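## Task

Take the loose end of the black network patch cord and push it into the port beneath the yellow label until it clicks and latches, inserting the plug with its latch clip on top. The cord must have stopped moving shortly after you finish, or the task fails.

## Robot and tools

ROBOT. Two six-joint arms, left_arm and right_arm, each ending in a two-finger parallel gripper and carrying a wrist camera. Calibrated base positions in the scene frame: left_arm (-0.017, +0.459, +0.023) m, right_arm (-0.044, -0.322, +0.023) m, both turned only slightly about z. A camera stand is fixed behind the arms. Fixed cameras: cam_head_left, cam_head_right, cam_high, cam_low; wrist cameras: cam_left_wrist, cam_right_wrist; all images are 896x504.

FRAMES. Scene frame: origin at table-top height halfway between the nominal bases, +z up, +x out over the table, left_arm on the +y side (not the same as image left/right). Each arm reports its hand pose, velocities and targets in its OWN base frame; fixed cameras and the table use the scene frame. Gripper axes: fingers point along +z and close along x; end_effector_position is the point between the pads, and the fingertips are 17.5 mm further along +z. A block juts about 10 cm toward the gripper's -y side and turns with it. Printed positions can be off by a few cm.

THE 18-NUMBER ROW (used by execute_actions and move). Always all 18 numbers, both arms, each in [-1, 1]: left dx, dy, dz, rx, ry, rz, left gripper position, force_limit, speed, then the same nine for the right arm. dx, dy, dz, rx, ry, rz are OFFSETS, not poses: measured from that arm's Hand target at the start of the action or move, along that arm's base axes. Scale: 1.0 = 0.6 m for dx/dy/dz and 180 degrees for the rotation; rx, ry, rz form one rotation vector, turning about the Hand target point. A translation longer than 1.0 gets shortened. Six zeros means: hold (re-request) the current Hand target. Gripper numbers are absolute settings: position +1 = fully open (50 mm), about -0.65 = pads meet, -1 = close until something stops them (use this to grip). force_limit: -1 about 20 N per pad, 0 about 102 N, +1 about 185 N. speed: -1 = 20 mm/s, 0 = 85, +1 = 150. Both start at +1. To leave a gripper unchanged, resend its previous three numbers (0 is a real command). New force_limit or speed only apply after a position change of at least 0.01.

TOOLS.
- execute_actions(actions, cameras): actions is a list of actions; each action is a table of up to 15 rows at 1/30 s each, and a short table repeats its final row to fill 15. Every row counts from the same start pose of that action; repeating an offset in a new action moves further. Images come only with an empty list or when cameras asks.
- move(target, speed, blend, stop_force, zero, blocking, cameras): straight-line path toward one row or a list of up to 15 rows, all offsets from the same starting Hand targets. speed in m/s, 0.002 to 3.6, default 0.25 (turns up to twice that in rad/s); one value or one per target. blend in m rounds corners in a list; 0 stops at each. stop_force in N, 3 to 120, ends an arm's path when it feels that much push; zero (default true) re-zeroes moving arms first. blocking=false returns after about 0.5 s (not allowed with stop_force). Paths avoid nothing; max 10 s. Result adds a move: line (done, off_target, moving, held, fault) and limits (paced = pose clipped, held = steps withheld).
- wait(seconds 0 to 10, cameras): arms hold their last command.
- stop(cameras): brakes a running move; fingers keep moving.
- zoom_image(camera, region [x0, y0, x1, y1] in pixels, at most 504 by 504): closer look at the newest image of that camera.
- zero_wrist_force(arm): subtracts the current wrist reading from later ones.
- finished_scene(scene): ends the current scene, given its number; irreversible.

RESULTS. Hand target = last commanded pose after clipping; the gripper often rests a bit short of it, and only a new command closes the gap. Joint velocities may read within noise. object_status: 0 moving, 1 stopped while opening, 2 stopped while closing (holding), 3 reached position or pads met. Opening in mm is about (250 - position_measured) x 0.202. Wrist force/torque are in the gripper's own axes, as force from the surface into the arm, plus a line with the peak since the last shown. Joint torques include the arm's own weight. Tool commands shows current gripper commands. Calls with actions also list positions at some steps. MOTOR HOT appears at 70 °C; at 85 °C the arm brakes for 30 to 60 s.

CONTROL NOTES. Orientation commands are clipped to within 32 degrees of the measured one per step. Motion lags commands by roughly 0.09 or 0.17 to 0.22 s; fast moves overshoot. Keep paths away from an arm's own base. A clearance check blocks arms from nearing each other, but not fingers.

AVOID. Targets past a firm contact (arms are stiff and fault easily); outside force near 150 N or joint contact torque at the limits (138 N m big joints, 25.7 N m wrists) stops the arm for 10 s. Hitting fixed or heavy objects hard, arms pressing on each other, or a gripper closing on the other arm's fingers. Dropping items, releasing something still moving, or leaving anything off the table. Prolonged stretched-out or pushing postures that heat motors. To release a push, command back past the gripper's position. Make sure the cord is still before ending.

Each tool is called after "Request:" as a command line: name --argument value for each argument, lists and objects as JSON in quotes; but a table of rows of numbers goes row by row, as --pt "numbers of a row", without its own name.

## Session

Request:
execute_actions --actions '[]'

Request:
zoom_image --camera "cam_head_left" --region '[320, 210, 600, 400]'

Request:
zoom_image --camera "cam_high" --region '[350, 200, 630, 430]'

Scene clock: 0.00 s.
left_arm: end_effector_position=(+0.9631, -0.0032, +0.3654) position_measured=3 object_status=3 end_effector_quat_wxyz=(-0.320, +0.713, -0.401, +0.478) | right_arm: end_effector_position=(+0.2701, -0.2216, +0.3631) position_measured=3 object_status=3 end_effector_quat_wxyz=(-0.169, -0.514, +0.721, +0.432)
Joint positions: left_arm=[-0.217 -0.801 1.08 -3.061 -1.294 2.572] | right_arm=[2.735 -1.8 -1.302 -2.569 1.712 2.994]
Joint velocities: within noise
Joint torques (N m): no reading
Motor temperatures (°C): left_arm=[33 32 33 39 39 38] | right_arm=[32 34 31 40 41 43]
Wrist force (N): no reading
Wrist torque (N m): no reading
Wrist force, peak (N): no reading
Hand target: left_arm +0.9631, -0.0032, +0.3654; -0.320, +0.713, -0.401, +0.478 | right_arm +0.2701, -0.2216, +0.3631; -0.169, -0.514, +0.721, +0.432
Tool commands: left_gripper/position=+1.0 left_gripper/force_limit=+1.0 left_gripper/speed=+1.0 right_gripper/position=+1.0 right_gripper/force_limit=+1.0 right_gripper/speed=+1.0
camera_calibration:
cam_left_wrist: T_world_to_cam=[[0.235223, -0.869662, 0.434002, -0.37803], [-0.565177, -0.485663, -0.666863, 0.806055], [0.790724, -0.0884269, -0.605753, -0.406348], [0, 0, 0, 1]] pos_world=[0.865795, 0.0267803, 0.455447]
cam_right_wrist: T_world_to_cam=[[-0.412279, -0.887145, -0.207366, -0.00512707], [-0.337774, -0.0625496, 0.939147, -0.243978], [-0.84613, 0.457233, -0.273866, 0.555905], [0, 0, 0, 1]] pos_world=[0.385845, -0.273988, 0.380311]

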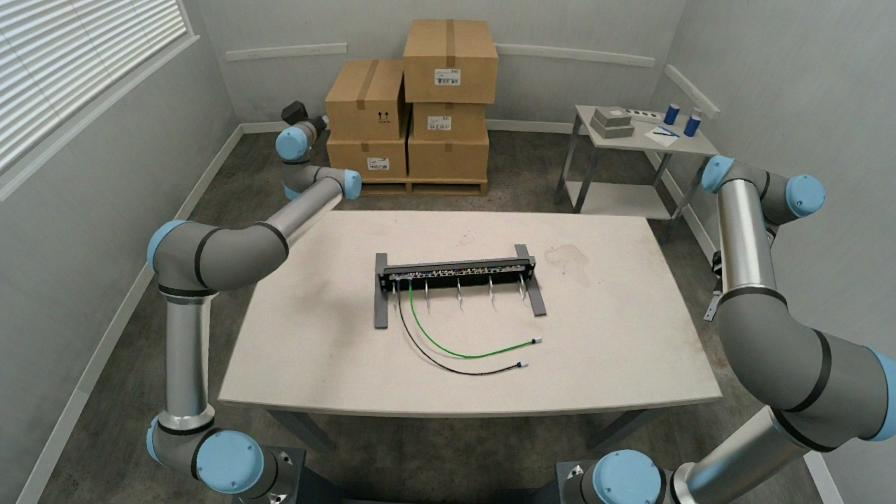

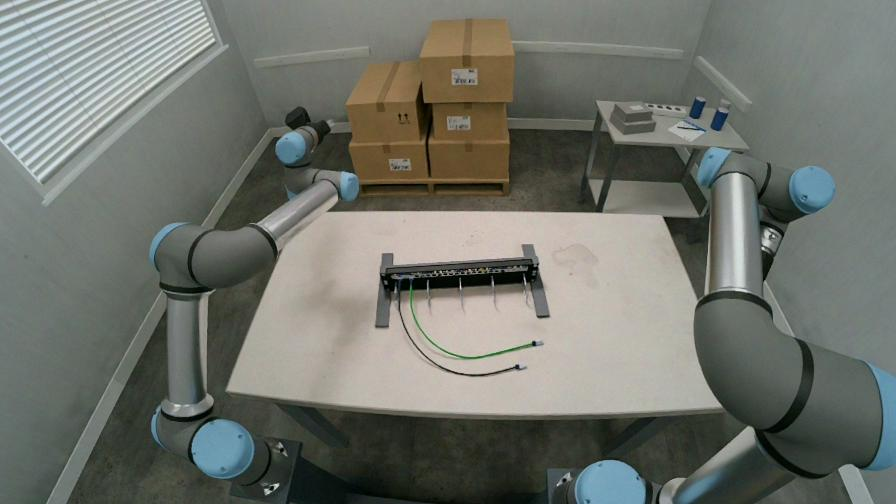

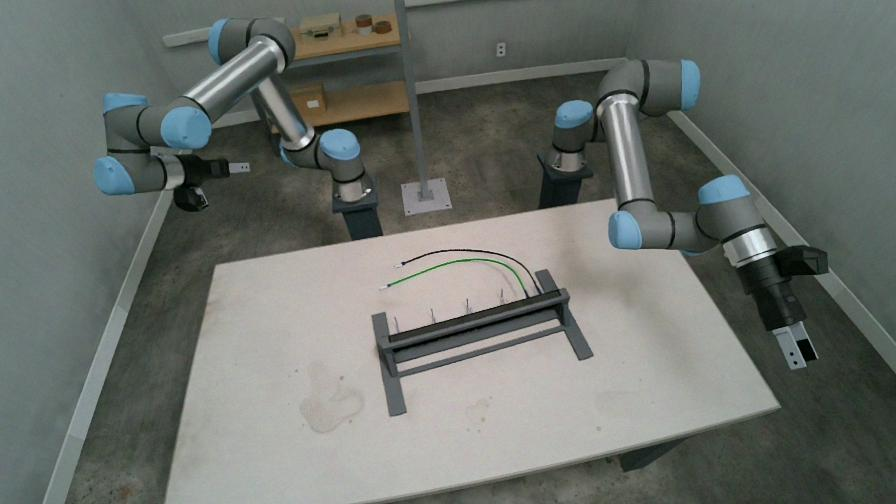

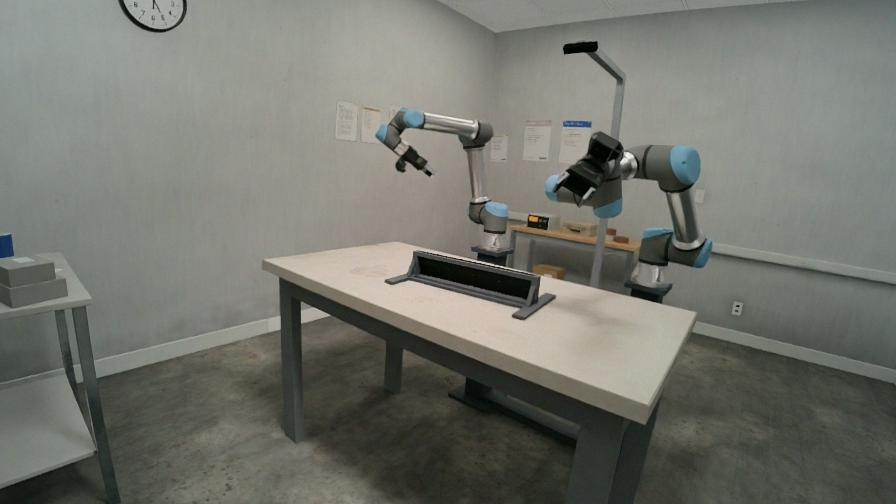

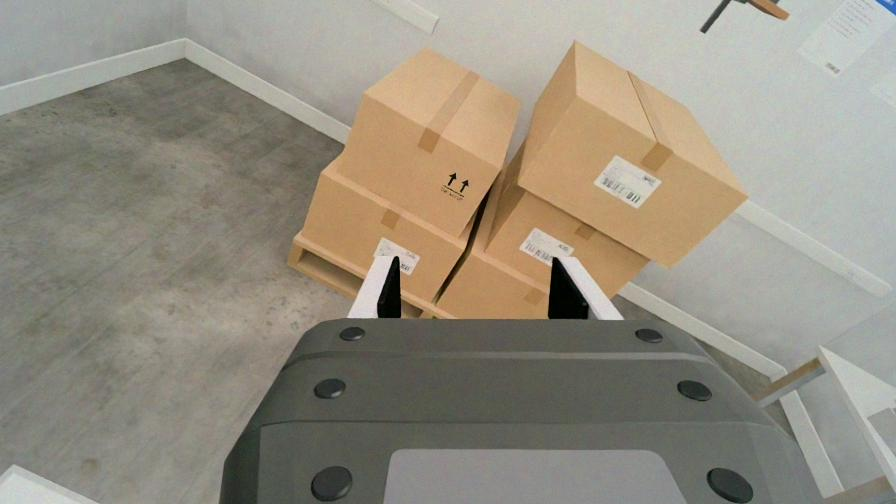

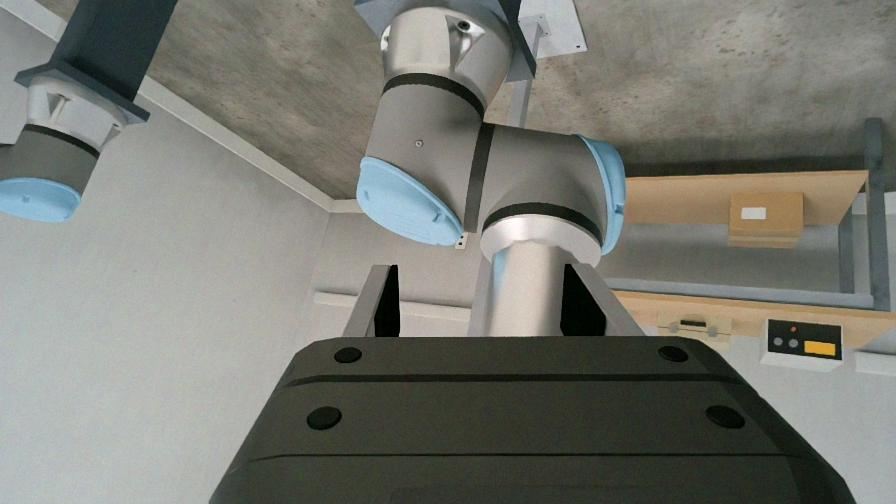

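Scaled by 1.800 from the camera's 896x504 image, which has a finer 1280x720 frame.

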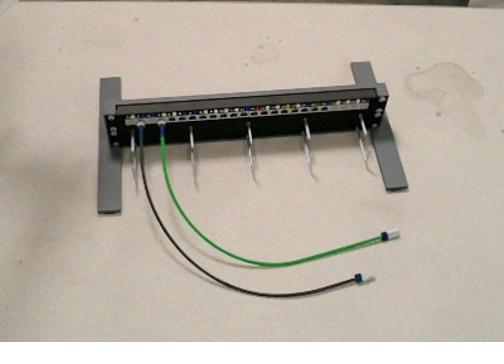

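Scaled by 1.800 from the camera's 896x504 image, which has a finer 1280x720 frame.

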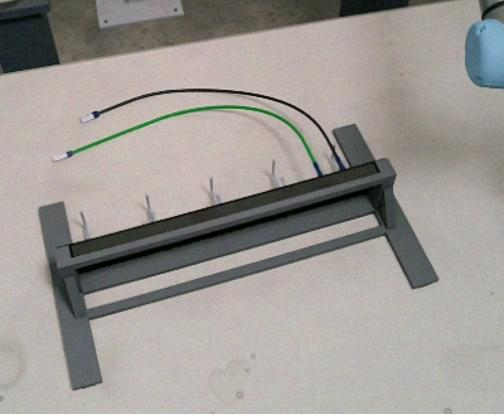

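Request:
zoom_image --camera "cam_head_left" --region '[380, 250, 540, 295]'

Request:
zoom_image --camera "cam_head_left" --region '[480, 325, 560, 385]'

Request:
zoom_image --camera "cam_head_right" --region '[380, 250, 560, 295]'

Scaled by 3.150 from the camera's 896x504 image, which has a finer 1280x720 frame.

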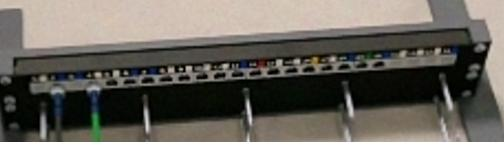

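Scaled by 6.300 from the camera's 896x504 image, which has a finer 1280x720 frame.

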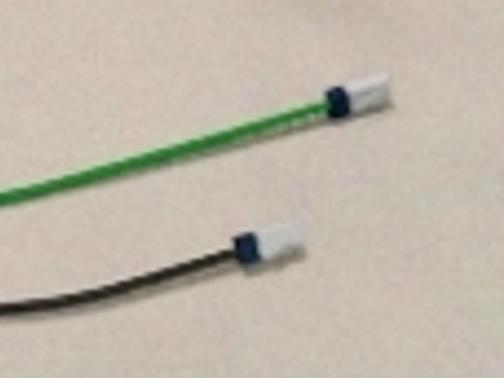

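Scaled by 2.800 from the camera's 896x504 image, which has a finer 1280x720 frame.

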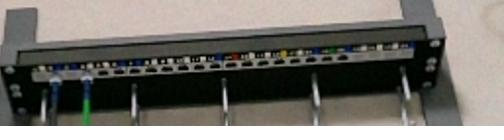

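Request:
move --pt "0 0 0 0 0 0 1 1 1 0.25 0.28 0 -0.152 -0.06 -0.181 1 1 1" --pt "0 0 0 0 0 0 1 1 1 0.129 0.722 -0.3 -0.304 -0.119 -0.362 1 1 1" --speed 0.4 --blend 0.05 --cameras '["cam_right_wrist","cam_head_left"]'

Scene clock: 48.13 s.
left_arm: end_effector_position=(+0.9631, -0.0032, +0.3654) position_measured=3 object_status=3 end_effector_quat_wxyz=(-0.320, +0.713, -0.401, +0.478) | right_arm: end_effector_position=(+0.3475, +0.2116, +0.1832) position_measured=3 object_status=3 end_effector_quat_wxyz=(+0.001, +0.001, +1.000, +0.000) end_effector_velocity=(+0.000, +0.001, +0.000) end_effector_angular_velocity=(-0.001, +0.001, -0.004)
Joint positions: left_arm=[-0.217 -0.801 1.08 -3.061 -1.294 2.572] | right_arm=[4.023 -1.374 -2.125 -1.213 1.57 5.595]
Joint velocities: left_arm=[within noise] | right_arm=[0.002 -0.001 0 0 0 0.005]
Joint torques (N m): left_arm=[-0.23 -56.12 -27.97 -2.84 0.23 0.03] | right_arm=[9.31 11.13 18.48 2 -0.52 2.02]
Wrist force (N): left_arm=[-0.2 0.2 0.1] | right_arm=[-2.3 0.5 1.9]
Wrist torque (N m): left_arm=[0.04 0.03 0.00] | right_arm=[-0.20 0.35 0.02]
Wrist force, peak (N): left_arm=[-0.5 0.2 0.5] | right_arm=[-1.3 5.1 3.9]
Hand target: left_arm +0.9631, -0.0032, +0.3654; -0.320, +0.713, -0.401, +0.478 | right_arm +0.3475, +0.2116, +0.1831; +0.001, +0.001, +1.000, +0.000
Off the commanded pose: left_arm 0.000 m, 0 deg | right_arm 0.000 m, 0 deg.
move: done
camera_calibration:
cam_right_wrist: T_world_to_cam=[[-0.999978, -0.00549938, -0.00368654, 0.354158], [-0.00640822, 0.943895, 0.330183, -0.238323], [0.0016639, 0.3302, -0.94391, 0.229042], [0, 0, 0, 1]] pos_world=[0.352242, 0.15127, 0.296191]
Images, in order (width x height): cam_head_left 896x504, cam_right_wrist 896x504.

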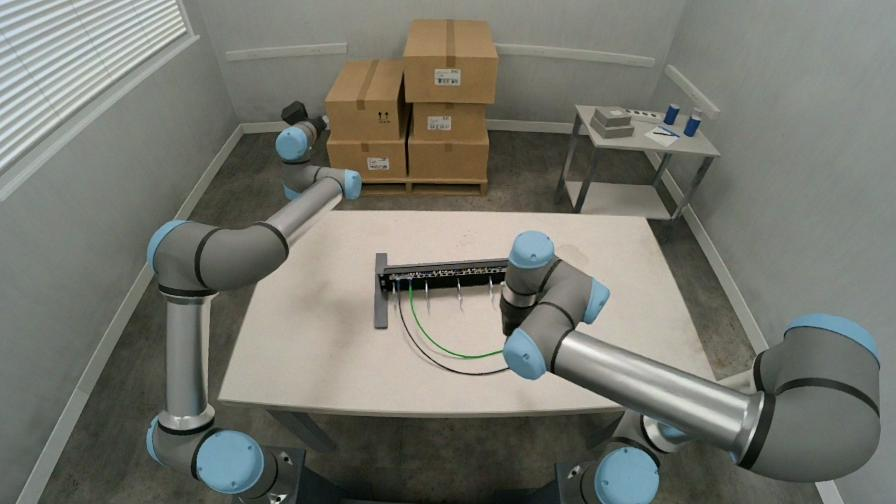

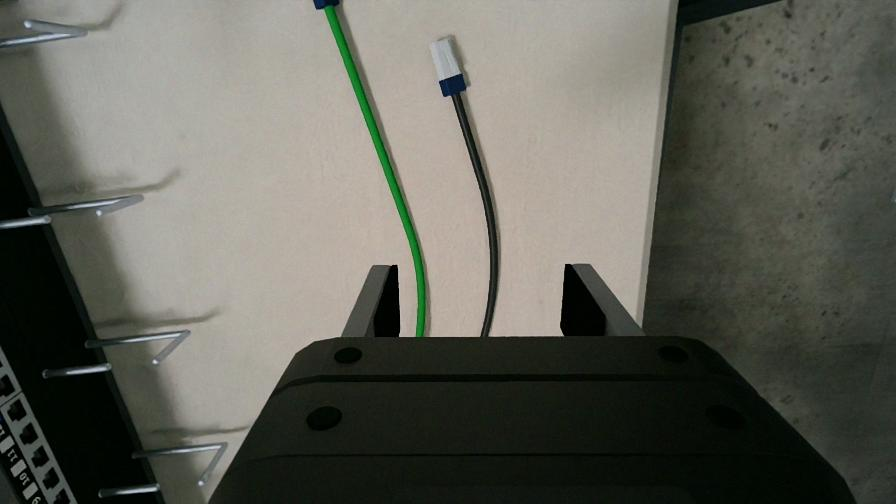

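Request:
zoom_image --camera "cam_right_wrist" --region '[410, 20, 490, 110]'

Scaled by 5.600 from the camera's 896x504 image, which has a finer 1280x720 frame.

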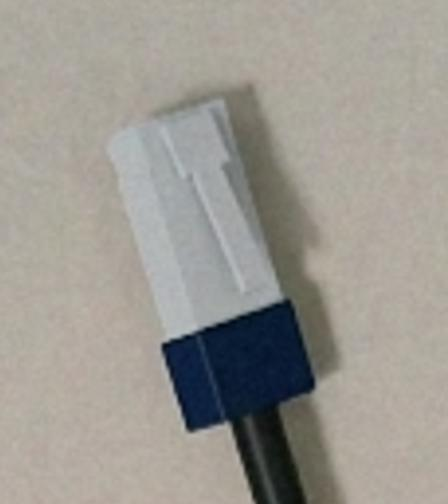

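Request:
zoom_image --camera "cam_right_wrist" --region '[400, 80, 600, 340]'

Scaled by 1.938 from the camera's 896x504 image, which has a finer 1280x720 frame.

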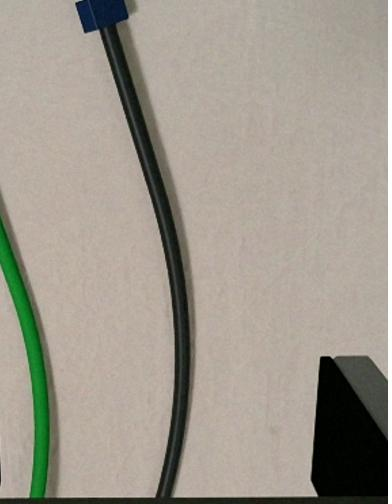

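Request:
move --pt "0 0 0 0 0 0 1 1 1 -0.015 0.012 0 0 0 0.556 0.6 -0.8 0" --pt "0 0 0 0 0 0 1 1 1 -0.0295 0.0235 0 0 0 -0.929 0.6 -0.8 0" --pt "0 0 0 0 0 0 1 1 1 -0.0295 0.0235 -0.245 0 0 -0.929 0.6 -0.8 0" --speed 0.6 --blend '[0.02,0.01,0]' --cameras '["cam_right_wrist"]'

Scene clock: 199.83 s.
left_arm: end_effector_position=(+0.9631, -0.0032, +0.3654) position_measured=3 object_status=3 end_effector_quat_wxyz=(-0.320, +0.713, -0.401, +0.478) | right_arm: end_effector_position=(+0.3298, +0.2256, +0.0361) position_measured=63 object_status=3 end_effector_quat_wxyz=(+0.000, +0.994, +0.111, -0.001) end_effector_velocity=(+0.000, +0.001, -0.001) end_effector_angular_velocity=(+0.002, +0.000, +0.001)
Joint positions: left_arm=[-0.217 -0.801 1.08 -3.061 -1.294 2.572] | right_arm=[4.081 -1.607 -2.374 -0.732 1.572 2.289]
Joint velocities: left_arm=[within noise] | right_arm=[0 -0.003 -0.001 0.005 0.001 -0.001]
Joint torques (N m): left_arm=[-0.88 -56.06 -28.15 -2.79 0.38 -0.07] | right_arm=[3.4 12.9 11.34 5.6 1.52 1.02]
Wrist force (N): left_arm=[-0.1 0.2 0.0] | right_arm=[-2.2 0.6 2.6]
Wrist torque (N m): left_arm=[0.03 0.01 -0.01] | right_arm=[-0.15 0.33 0.12]
Wrist force, peak (N): left_arm=[-0.5 0.5 0.1] | right_arm=[-3.4 1.5 6.4]
Hand target: left_arm +0.9631, -0.0032, +0.3654; -0.320, +0.713, -0.401, +0.478 | right_arm +0.3298, +0.2257, +0.0361; +0.000, +0.994, +0.110, -0.001
Off the commanded pose: left_arm 0.000 m, 0 deg | right_arm 0.000 m, 0 deg.
move: done
camera_calibration:
cam_right_wrist: T_world_to_cam=[[0.973976, 0.22662, -0.00366325, -0.367404], [0.215096, -0.919109, 0.330109, 0.144123], [0.0714424, -0.322306, -0.943936, 0.20988], [0, 0, 0, 1]] pos_world=[0.311848, 0.283372, 0.149191]
Images, in order (width x height): cam_right_wrist 896x504.

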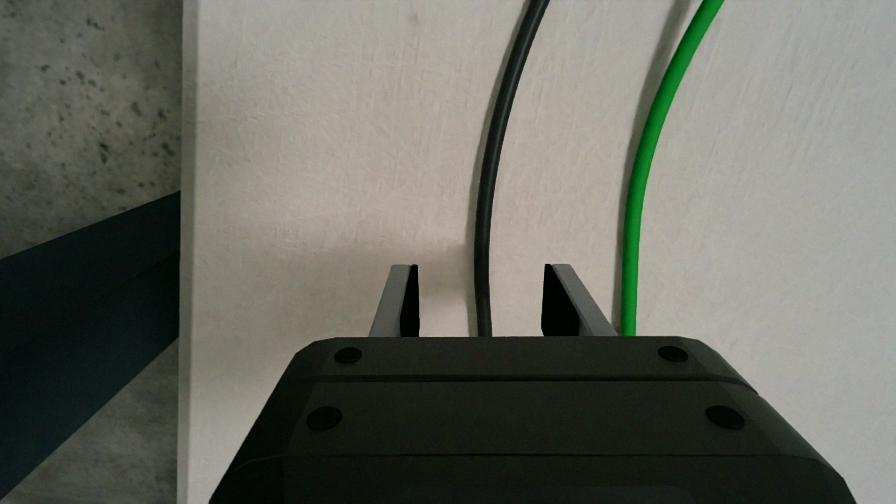

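Request:
move --pt "0 0 0 0 0 0 1 1 1 0.0006 0.0001 -0.068 0 0 0 0.6 -0.8 0" --speed 0.03 --stop_force 5

Request:
move --pt "0 0 0 0 0 0 1 1 1 0 0 0 0 0 0 -1 -0.8 -0.5" --pt "0 0 0 0 0 0 1 1 1 0 0 0.2 0 0 0 -1 -0.8 -0.5" --speed 0.12 --cameras '["cam_right_wrist","cam_head_left","cam_high"]'

Scene clock: 238.10 s.
left_arm: end_effector_position=(+0.9631, -0.0032, +0.3654) position_measured=3 object_status=3 end_effector_quat_wxyz=(-0.320, +0.713, -0.401, +0.478) | right_arm: end_effector_position=(+0.3301, +0.2257, -0.0047) position_measured=63 object_status=3 end_effector_quat_wxyz=(+0.000, +0.994, +0.110, -0.001)
Joint positions: left_arm=[-0.217 -0.801 1.08 -3.061 -1.294 2.572] | right_arm=[4.08 -1.72 -2.414 -0.58 1.572 2.288]
Joint torques (N m): left_arm=[-0.46 -56.01 -27.74 -2.8 0.48 -0.05] | right_arm=[-6.66 28.31 22.46 0.83 1.22 -2.04]
Wrist force (N): left_arm=[-0.3 0.2 0.1] | right_arm=[-2.8 0.2 2.1]
Wrist torque (N m): left_arm=[0.04 0.04 0.00] | right_arm=[-0.22 0.43 0.13]
Wrist force, peak (N): left_arm=[-0.6 0.5 0.2] | right_arm=[-2.6 0.5 3.2]
Hand target: left_arm +0.9631, -0.0032, +0.3654; -0.320, +0.713, -0.401, +0.478 | right_arm +0.3301, +0.2257, -0.0047; +0.000, +0.994, +0.110, -0.001
Off the commanded pose: left_arm 0.000 m, 0 deg | right_arm 0.000 m, 0 deg.
move: done

Scene clock: 240.40 s.
left_arm: end_effector_position=(+0.9631, -0.0032, +0.3654) position_measured=3 object_status=3 end_effector_quat_wxyz=(-0.320, +0.713, -0.401, +0.478) | right_arm: end_effector_position=(+0.3302, +0.2257, +0.1153) position_measured=226 object_status=2 end_effector_quat_wxyz=(+0.000, +0.994, +0.110, -0.001)
Joint positions: left_arm=[-0.217 -0.801 1.08 -3.061 -1.294 2.572] | right_arm=[4.08 -1.444 -2.262 -1.008 1.572 2.288]
Joint torques (N m): left_arm=[-0.93 -56.19 -28.19 -2.69 0.5 0.06] | right_arm=[8.81 18.46 20.99 2.44 1.11 1.55]
Wrist force (N): left_arm=[0.2 0.3 0.1] | right_arm=[-2.4 0.2 2.4]
Wrist torque (N m): left_arm=[0.05 -0.02 0.00] | right_arm=[-0.26 0.34 0.12]
Wrist force, peak (N): left_arm=[-0.2 0.6 0.1] | right_arm=[-2.5 0.2 4.5]
Hand target: left_arm +0.9631, -0.0032, +0.3654; -0.320, +0.713, -0.401, +0.478 | right_arm +0.3301, +0.2257, +0.1153; +0.000, +0.994, +0.110, -0.001
Off the commanded pose: left_arm 0.000 m, 0 deg | right_arm 0.000 m, 0 deg.
move: done
camera_calibration:
cam_right_wrist: T_world_to_cam=[[0.974006, 0.226493, -0.00367273, -0.3674], [0.214996, -0.919213, 0.329885, 0.118151], [0.0713407, -0.3221, -0.944014, 0.284547], [0, 0, 0, 1]] pos_world=[0.312148, 0.283472, 0.22829]
Images, in order (width x height): cam_head_left 896x504, cam_high 896x504, cam_right_wrist 896x504.

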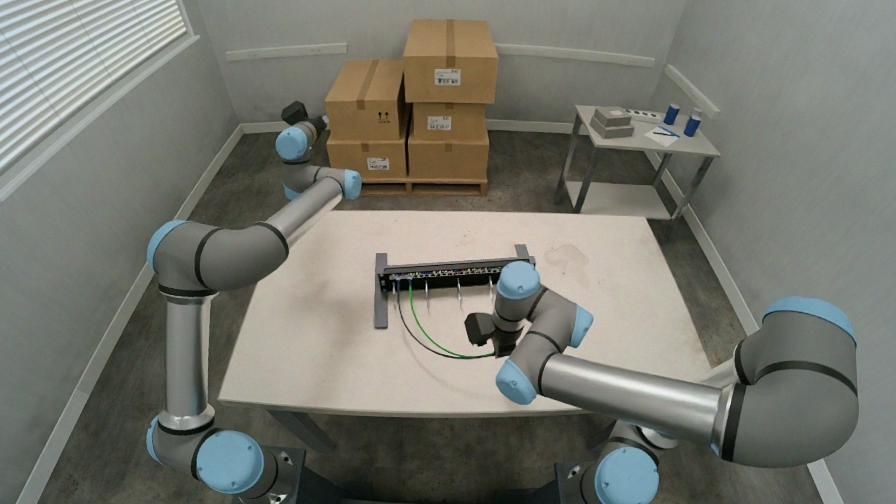

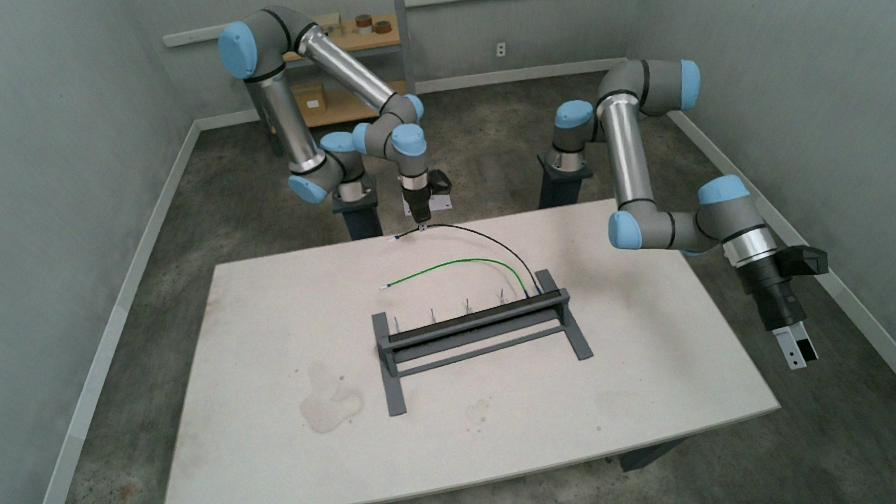

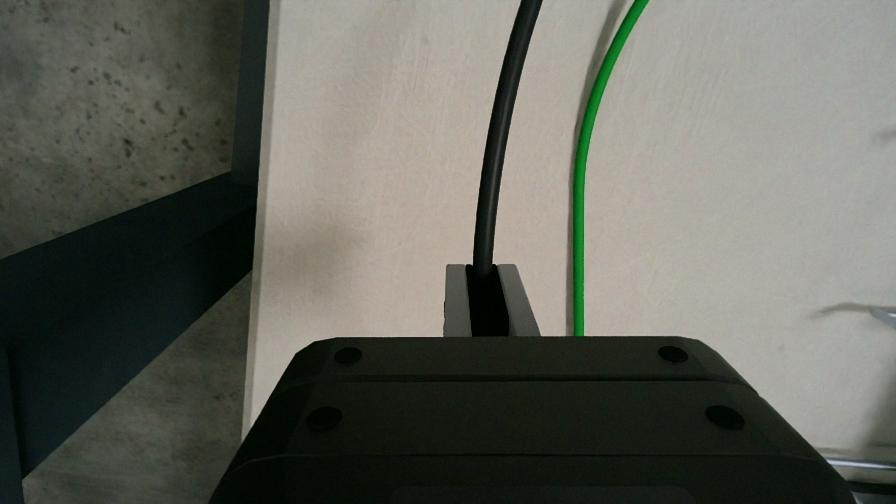

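Request:
move --pt "-0.6 -0.42 0.1 0.1466 0.4196 -0.0565 0.6 -0.5 0 0.06 0.062 0.158 -0.1018 0.0629 0.4203 -1 -0.8 -0.5" --speed 0.35 --cameras '["cam_left_wrist","cam_head_left","cam_high","cam_head_right"]'

Scene clock: 286.00 s.
left_arm: end_effector_position=(+0.6032, -0.2553, +0.4253) position_measured=63 object_status=3 end_effector_quat_wxyz=(-0.113, +0.732, -0.659, -0.127) | right_arm: end_effector_position=(+0.3661, +0.2629, +0.2101) position_measured=226 object_status=2 end_effector_quat_wxyz=(+0.137, +0.701, +0.691, -0.107)
Joint positions: left_arm=[-0.7 -0.952 0.459 -0.827 -1.338 2.308] | right_arm=[4.19 -1.592 -1.823 -1.583 1.366 1.093]
Joint torques (N m): left_arm=[7.29 -56.07 -28.74 0.09 1.12 2.45] | right_arm=[-6.36 31.5 15.83 4.38 1.91 -1.86]
Wrist force (N): left_arm=[0.2 -0.5 -1.3] | right_arm=[-1.4 0.3 2.2]
Wrist torque (N m): left_arm=[0.06 0.36 0.27] | right_arm=[-0.24 0.34 -0.07]
Wrist force, peak (N): left_arm=[1.9 1.3 -2.3] | right_arm=[-3.3 0.8 3.2]
Hand target: left_arm +0.6031, -0.2552, +0.4254; -0.113, +0.732, -0.659, -0.127 | right_arm +0.3661, +0.2629, +0.2101; +0.137, +0.701, +0.691, -0.107
Off the commanded pose: left_arm 0.000 m, 0 deg | right_arm 0.000 m, 0 deg.
move: done
camera_calibration:
cam_left_wrist: T_world_to_cam=[[0.113974, -0.932069, -0.343886, -0.15044], [-0.920798, -0.229069, 0.315688, 0.382346], [-0.373016, 0.280669, -0.884355, 0.806961], [0, 0, 0, 1]] pos_world=[0.67022, -0.279126, 0.541204]
Images, in order (width x height): cam_head_left 896x504, cam_head_right 896x504, cam_high 896x504, cam_left_wrist 896x504.

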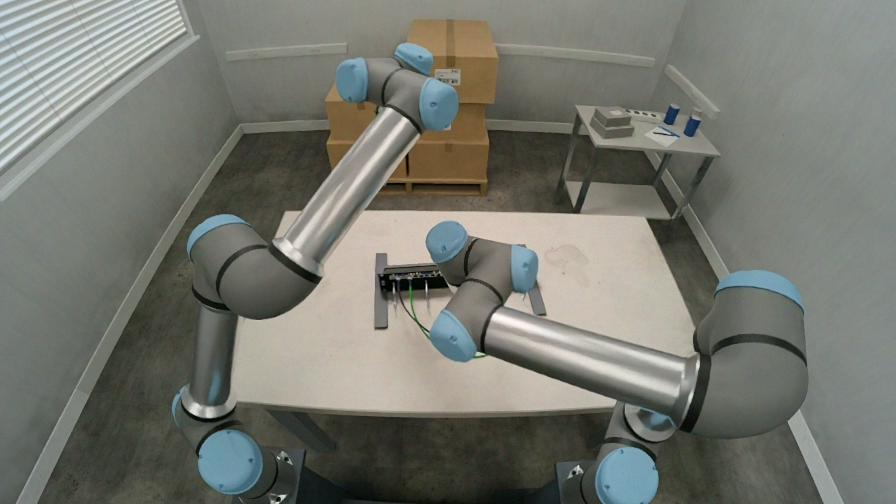

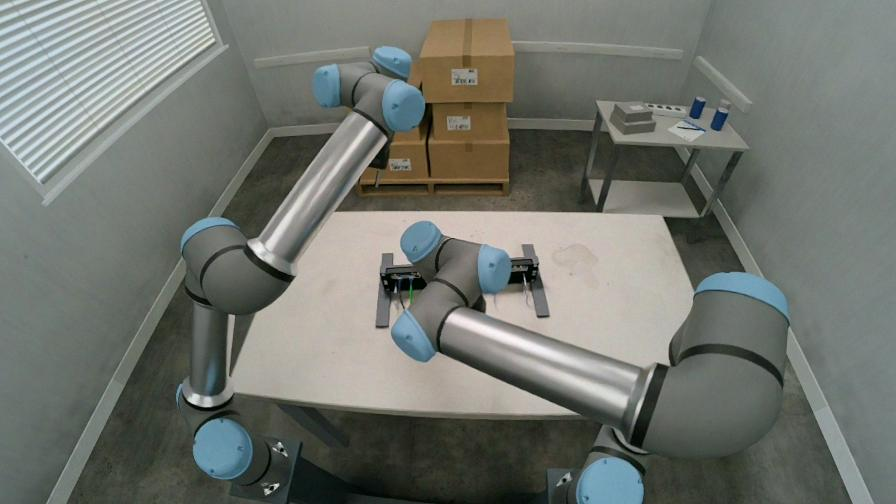

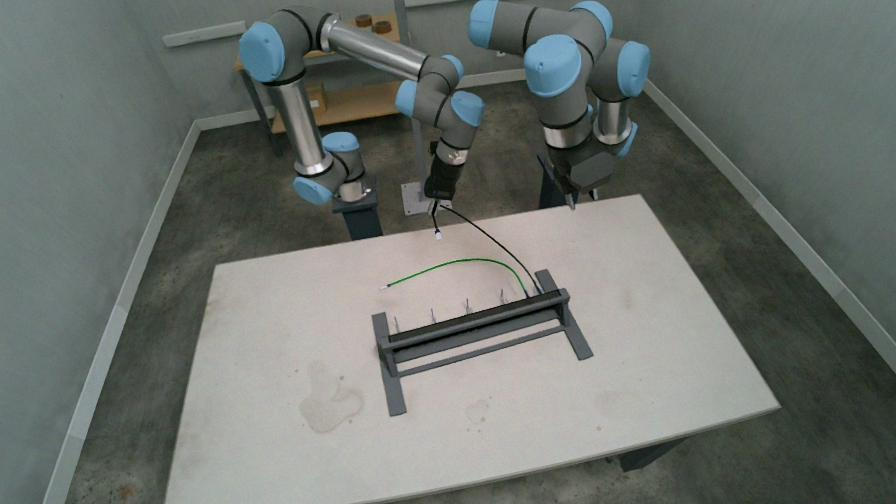

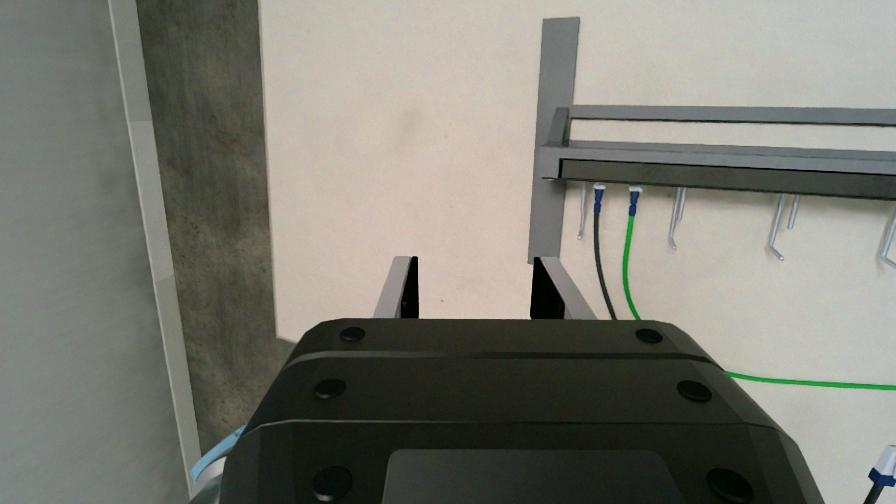

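Request:
move --pt "-0.2 -0.42 -0.08 0 0 0 1 -0.5 0 0 0 0 0 0 0 -1 -0.8 -0.5" --speed 0.25 --cameras '["cam_left_wrist","cam_head_left","cam_high","cam_low"]'

Scene clock: 332.97 s.
left_arm: end_effector_position=(+0.4892, -0.4903, +0.3794) position_measured=3 object_status=3 end_effector_quat_wxyz=(-0.113, +0.732, -0.661, -0.120) | right_arm: end_effector_position=(+0.3661, +0.2629, +0.2101) position_measured=226 object_status=2 end_effector_quat_wxyz=(+0.137, +0.701, +0.691, -0.107)
Joint positions: left_arm=[-1.035 -0.694 0.1 -0.678 -1.428 1.983] | right_arm=[4.19 -1.591 -1.823 -1.583 1.366 1.093]
Joint torques (N m): left_arm=[5.63 -67.06 -14.97 -4.23 1.53 2.35] | right_arm=[-7.55 31.7 15.91 4.72 1.8 -2.26]
Wrist force (N): left_arm=[-0.3 -1.1 -0.4] | right_arm=[-1.5 0.4 2.0]
Wrist torque (N m): left_arm=[0.00 0.46 0.29] | right_arm=[-0.22 0.34 -0.04]
Wrist force, peak (N): left_arm=[15.0 14.6 -1.2] | right_arm=[-1.5 0.3 2.3]
Hand target: left_arm +0.4893, -0.4904, +0.3794; -0.113, +0.732, -0.661, -0.120 (not the last commanded pose) | right_arm +0.3661, +0.2629, +0.2101; +0.137, +0.701, +0.691, -0.107
Off the commanded pose: left_arm 0.018 m, 1 deg | right_arm 0.000 m, 0 deg.
move: held (left_arm; a check stopped the path); limits=held
pose unreachable (left arm): on one or more control steps of this call, first in action 0 (counted from 0), this arm could not follow its commanded pose, so it was not sent that pose on those steps. It may still have moved: this result reports where it is.
cause: moving toward the commanded pose would bring a part of the arm too close to another arm (a part of this arm just beyond joint 3 (elbow) and a part of the right arm just beyond its joint 3 (elbow), 15 mm apart when this arm was first held).
camera_calibration:
cam_left_wrist: T_world_to_cam=[[0.114001, -0.935769, -0.333677, -0.377998], [-0.924305, -0.223038, 0.309702, 0.244974], [-0.364232, 0.273113, -0.890362, 0.784088], [0, 0, 0, 1]] pos_world=[0.555112, -0.513225, 0.496125]
Images, in order (width x height): cam_head_left 896x504, cam_high 896x504, cam_low 896x504, cam_left_wrist 896x504.

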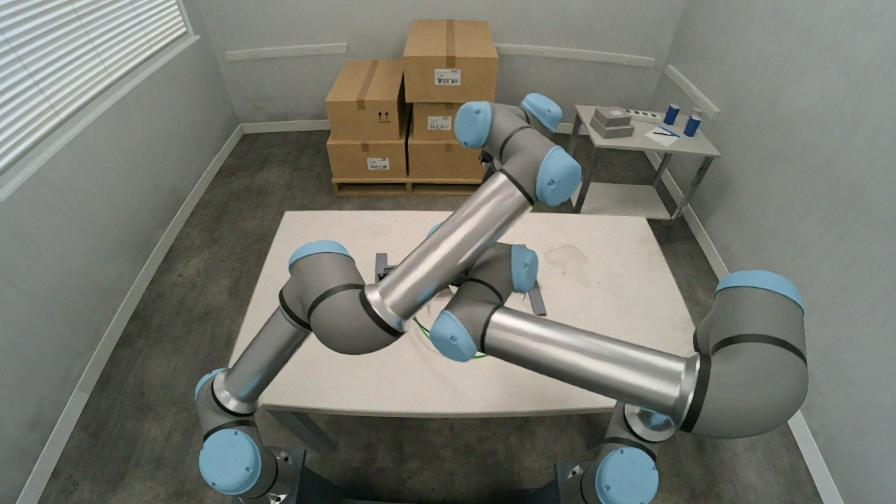

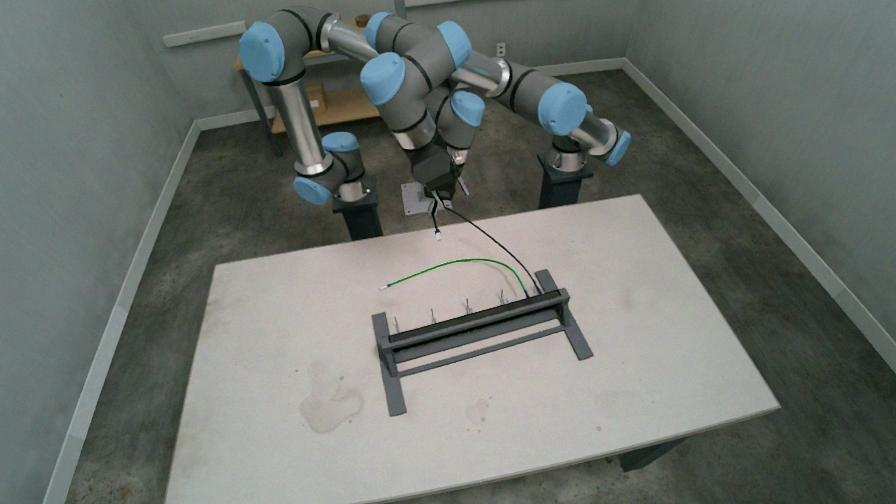

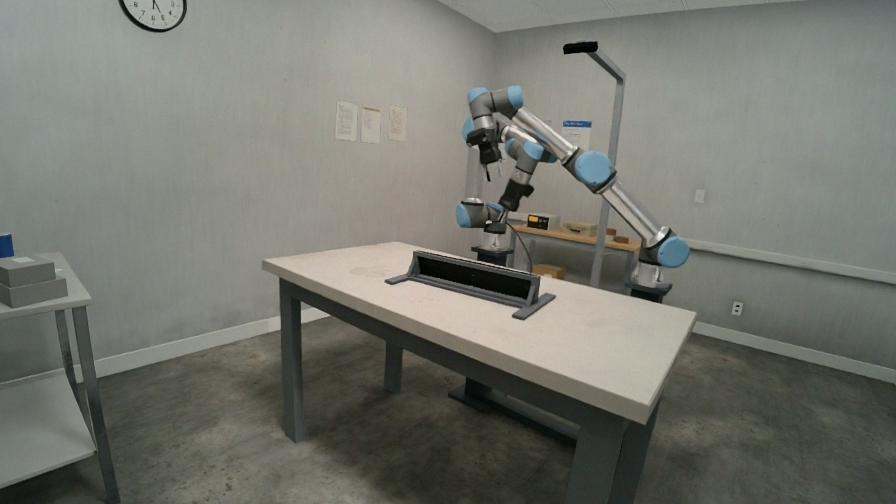

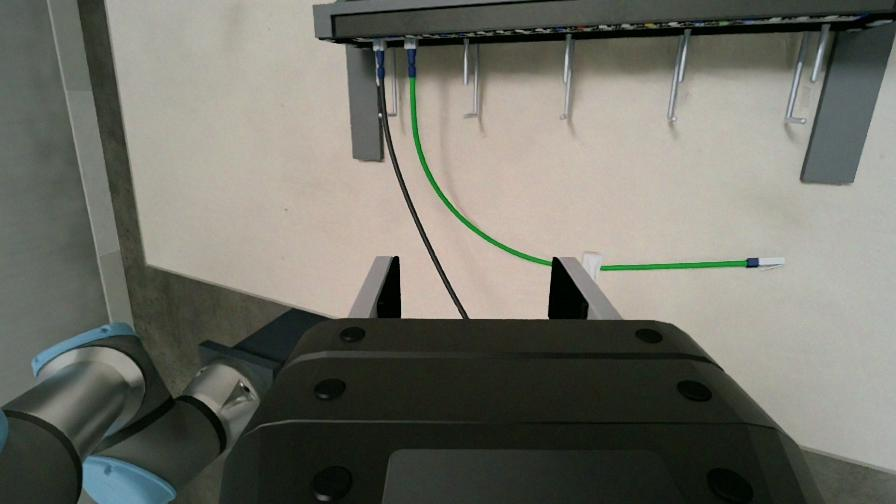

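Request:
move --pt "0.19 0.4 0.08 0 0 0 1 -0.5 0 -0.06 -0.062 -0.2 0.1018 -0.0629 -0.4203 -1 -0.8 -0.5" --pt "0.19 0.4 0.08 0 0 0 1 -0.5 0 -0.06 -0.062 -0.3572 0.1018 -0.0629 -0.4203 -1 -0.8 -0.5" --speed '[0.3,0.1]' --blend '[0.01,0]' --cameras '["cam_left_wrist","cam_head_left"]'

Scene clock: 380.23 s.
left_arm: end_effector_position=(+0.6033, -0.2504, +0.4274) position_measured=3 object_status=3 end_effector_quat_wxyz=(-0.113, +0.732, -0.661, -0.120) | right_arm: end_effector_position=(+0.3301, +0.2257, -0.0042) position_measured=226 object_status=2 end_effector_quat_wxyz=(+0.000, +0.994, +0.110, -0.001)
Joint positions: left_arm=[-0.694 -0.976 0.496 -0.855 -1.337 2.317] | right_arm=[4.081 -1.718 -2.413 -0.582 1.572 2.288]
Joint torques (N m): left_arm=[-13.03 -35.92 -16.23 -4.42 -1.14 -2.35] | right_arm=[-5.69 17.48 22.09 3.51 -2.04 -1.71]
Wrist force (N): left_arm=[0.2 -0.5 -1.4] | right_arm=[-2.8 0.6 2.2]
Wrist torque (N m): left_arm=[0.06 0.35 0.32] | right_arm=[-0.13 0.43 0.11]
Wrist force, peak (N): left_arm=[-1.3 -1.5 -1.5] | right_arm=[-3.0 0.2 3.6]
Hand target: left_arm +0.6033, -0.2504, +0.4274; -0.113, +0.732, -0.661, -0.120 | right_arm +0.3301, +0.2257, -0.0042; +0.000, +0.994, +0.110, -0.001
Off the commanded pose: left_arm 0.000 m, 0 deg | right_arm 0.000 m, 0 deg.
move: done
camera_calibration:
cam_left_wrist: T_world_to_cam=[[0.11403, -0.935849, -0.333441, -0.150657], [-0.924374, -0.222931, 0.30957, 0.389133], [-0.364045, 0.272924, -0.890496, 0.802725], [0, 0, 0, 1]] pos_world=[0.669112, -0.273325, 0.544125]
Images, in order (width x height): cam_head_left 896x504, cam_left_wrist 896x504.

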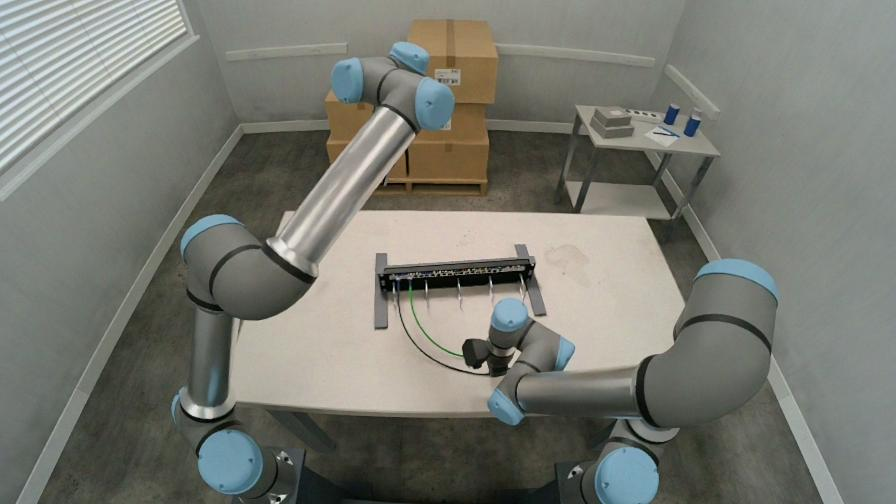

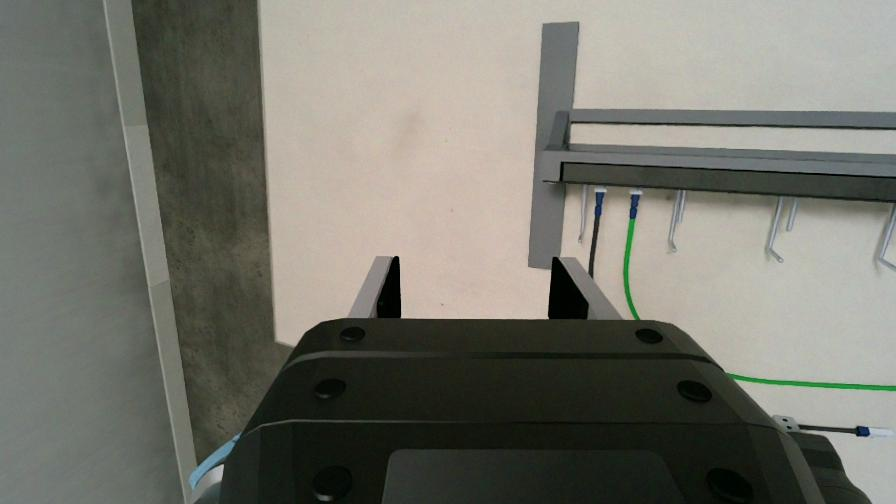

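Request:
move --pt "0 0 0 0 0 0 1 -0.5 0 0 0 0 0 0 0 0.6 -0.8 -0.5"

Request:
move --pt "-0.2 0.1 -0.1 0 0 0 1 -0.5 0 0 0 0.25 0 0 0 0.6 -0.8 -0.5" --pt "-0.5 0.1 -0.15 0 0 0 1 -0.5 0 0.03 -0.4 0.42 0 0 -0.96 1 -0.8 -0.5" --speed '[0.2,0.5]' --blend 0.03 --cameras '["cam_left_wrist","cam_head_left","cam_right_wrist"]'

Scene clock: 412.83 s.
left_arm: end_effector_position=(+0.6033, -0.2504, +0.4274) position_measured=3 object_status=3 end_effector_quat_wxyz=(-0.113, +0.732, -0.661, -0.120) | right_arm: end_effector_position=(+0.3301, +0.2257, -0.0042) position_measured=63 object_status=0 end_effector_quat_wxyz=(+0.000, +0.994, +0.110, -0.001)
Joint positions: left_arm=[-0.694 -0.976 0.496 -0.855 -1.337 2.317] | right_arm=[4.08 -1.718 -2.413 -0.582 1.572 2.288]
Joint torques (N m): left_arm=[-13.36 -36.27 -16.05 -4.4 -1.12 -2.22] | right_arm=[-6.4 15.25 21.39 4.5 1.36 -1.86]
Wrist force (N): left_arm=[0.3 -0.3 -1.8] | right_arm=[-2.5 0.5 2.4]
Wrist torque (N m): left_arm=[0.09 0.34 0.33] | right_arm=[-0.17 0.38 0.12]
Wrist force, peak (N): left_arm=[0.2 -0.5 -2.1] | right_arm=[-3.0 0.5 2.3]
Hand target: left_arm +0.6033, -0.2504, +0.4274; -0.113, +0.732, -0.661, -0.120 | right_arm +0.3301, +0.2257, -0.0042; +0.000, +0.994, +0.110, -0.001
Off the commanded pose: left_arm 0.000 m, 0 deg | right_arm 0.000 m, 0 deg.
move: done

Scene clock: 417.67 s.
left_arm: end_effector_position=(+0.3033, -0.1904, +0.3374) position_measured=3 object_status=3 end_effector_quat_wxyz=(-0.113, +0.732, -0.661, -0.120) | right_arm: end_effector_position=(+0.3481, -0.0143, +0.2478) position_measured=3 object_status=3 end_effector_quat_wxyz=(+0.001, -0.173, +0.985, +0.000)
Joint positions: left_arm=[-1.051 -1.794 1.704 -1.18 -1.433 1.966] | right_arm=[3.493 -1.165 -2.095 -1.451 1.571 4.717]
Joint torques (N m): left_arm=[12.23 -3.05 -36.88 -4.29 1.23 2.42] | right_arm=[10.34 9.32 16.92 5.53 0.73 1.9]
Wrist force (N): left_arm=[0.2 -0.6 -1.6] | right_arm=[-2.4 0.6 2.2]
Wrist torque (N m): left_arm=[0.07 0.37 0.27] | right_arm=[-0.16 0.33 0.17]
Wrist force, peak (N): left_arm=[0.9 -2.3 -3.5] | right_arm=[-2.6 0.5 5.2]
Hand target: left_arm +0.3033, -0.1904, +0.3374; -0.113, +0.732, -0.661, -0.120 | right_arm +0.3481, -0.0143, +0.2478; +0.001, -0.173, +0.985, +0.000
Off the commanded pose: left_arm 0.000 m, 0 deg | right_arm 0.000 m, 0 deg.
move: done
camera_calibration:
cam_left_wrist: T_world_to_cam=[[0.11403, -0.935849, -0.333441, -0.0903061], [-0.924374, -0.222931, 0.30957, 0.153057], [-0.364045, 0.272924, -0.890496, 0.596992], [0, 0, 0, 1]] pos_world=[0.369112, -0.213325, 0.454125]
cam_right_wrist: T_world_to_cam=[[-0.937909, -0.346862, -0.00367406, 0.327323], [-0.328578, 0.884975, 0.329933, 0.0649781], [-0.11119, 0.310655, -0.943997, 0.403631], [0, 0, 0, 1]] pos_world=[0.373229, -0.0693581, 0.36079]
Images, in order (width x height): cam_head_left 896x504, cam_left_wrist 896x504, cam_right_wrist 896x504.

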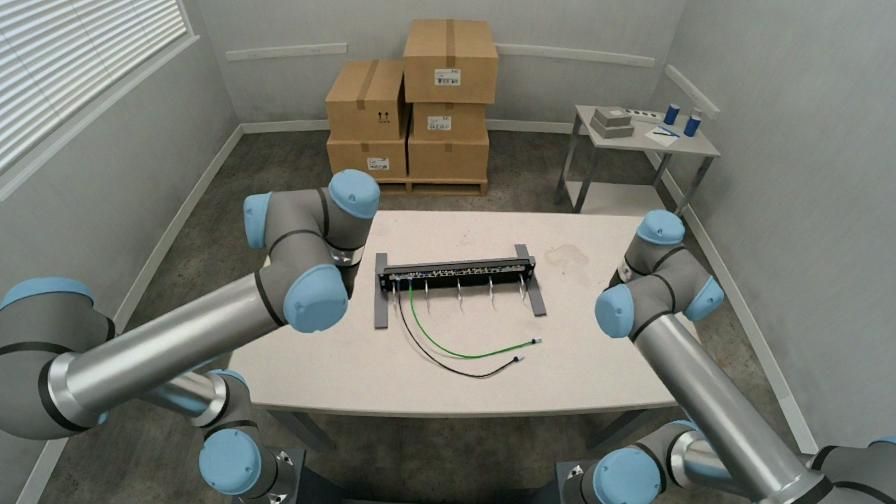

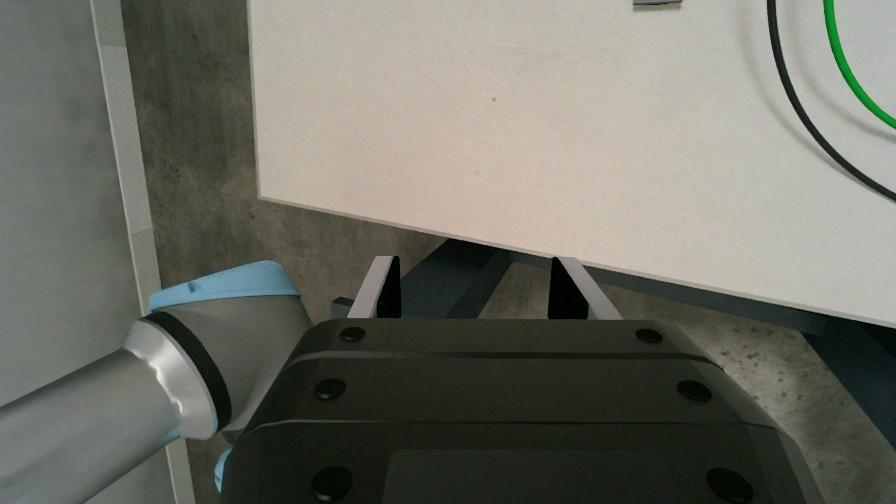

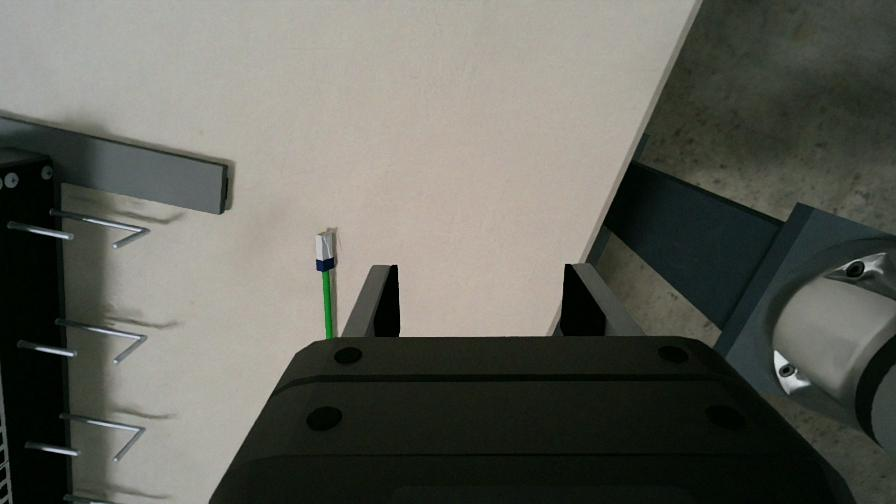

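Request:
zoom_image --camera "cam_head_left" --region '[400, 320, 560, 400]'

Scaled by 3.150 from the camera's 896x504 image, which has a finer 1280x720 frame.

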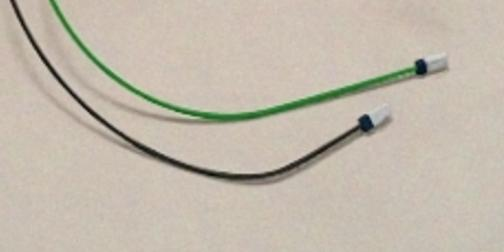

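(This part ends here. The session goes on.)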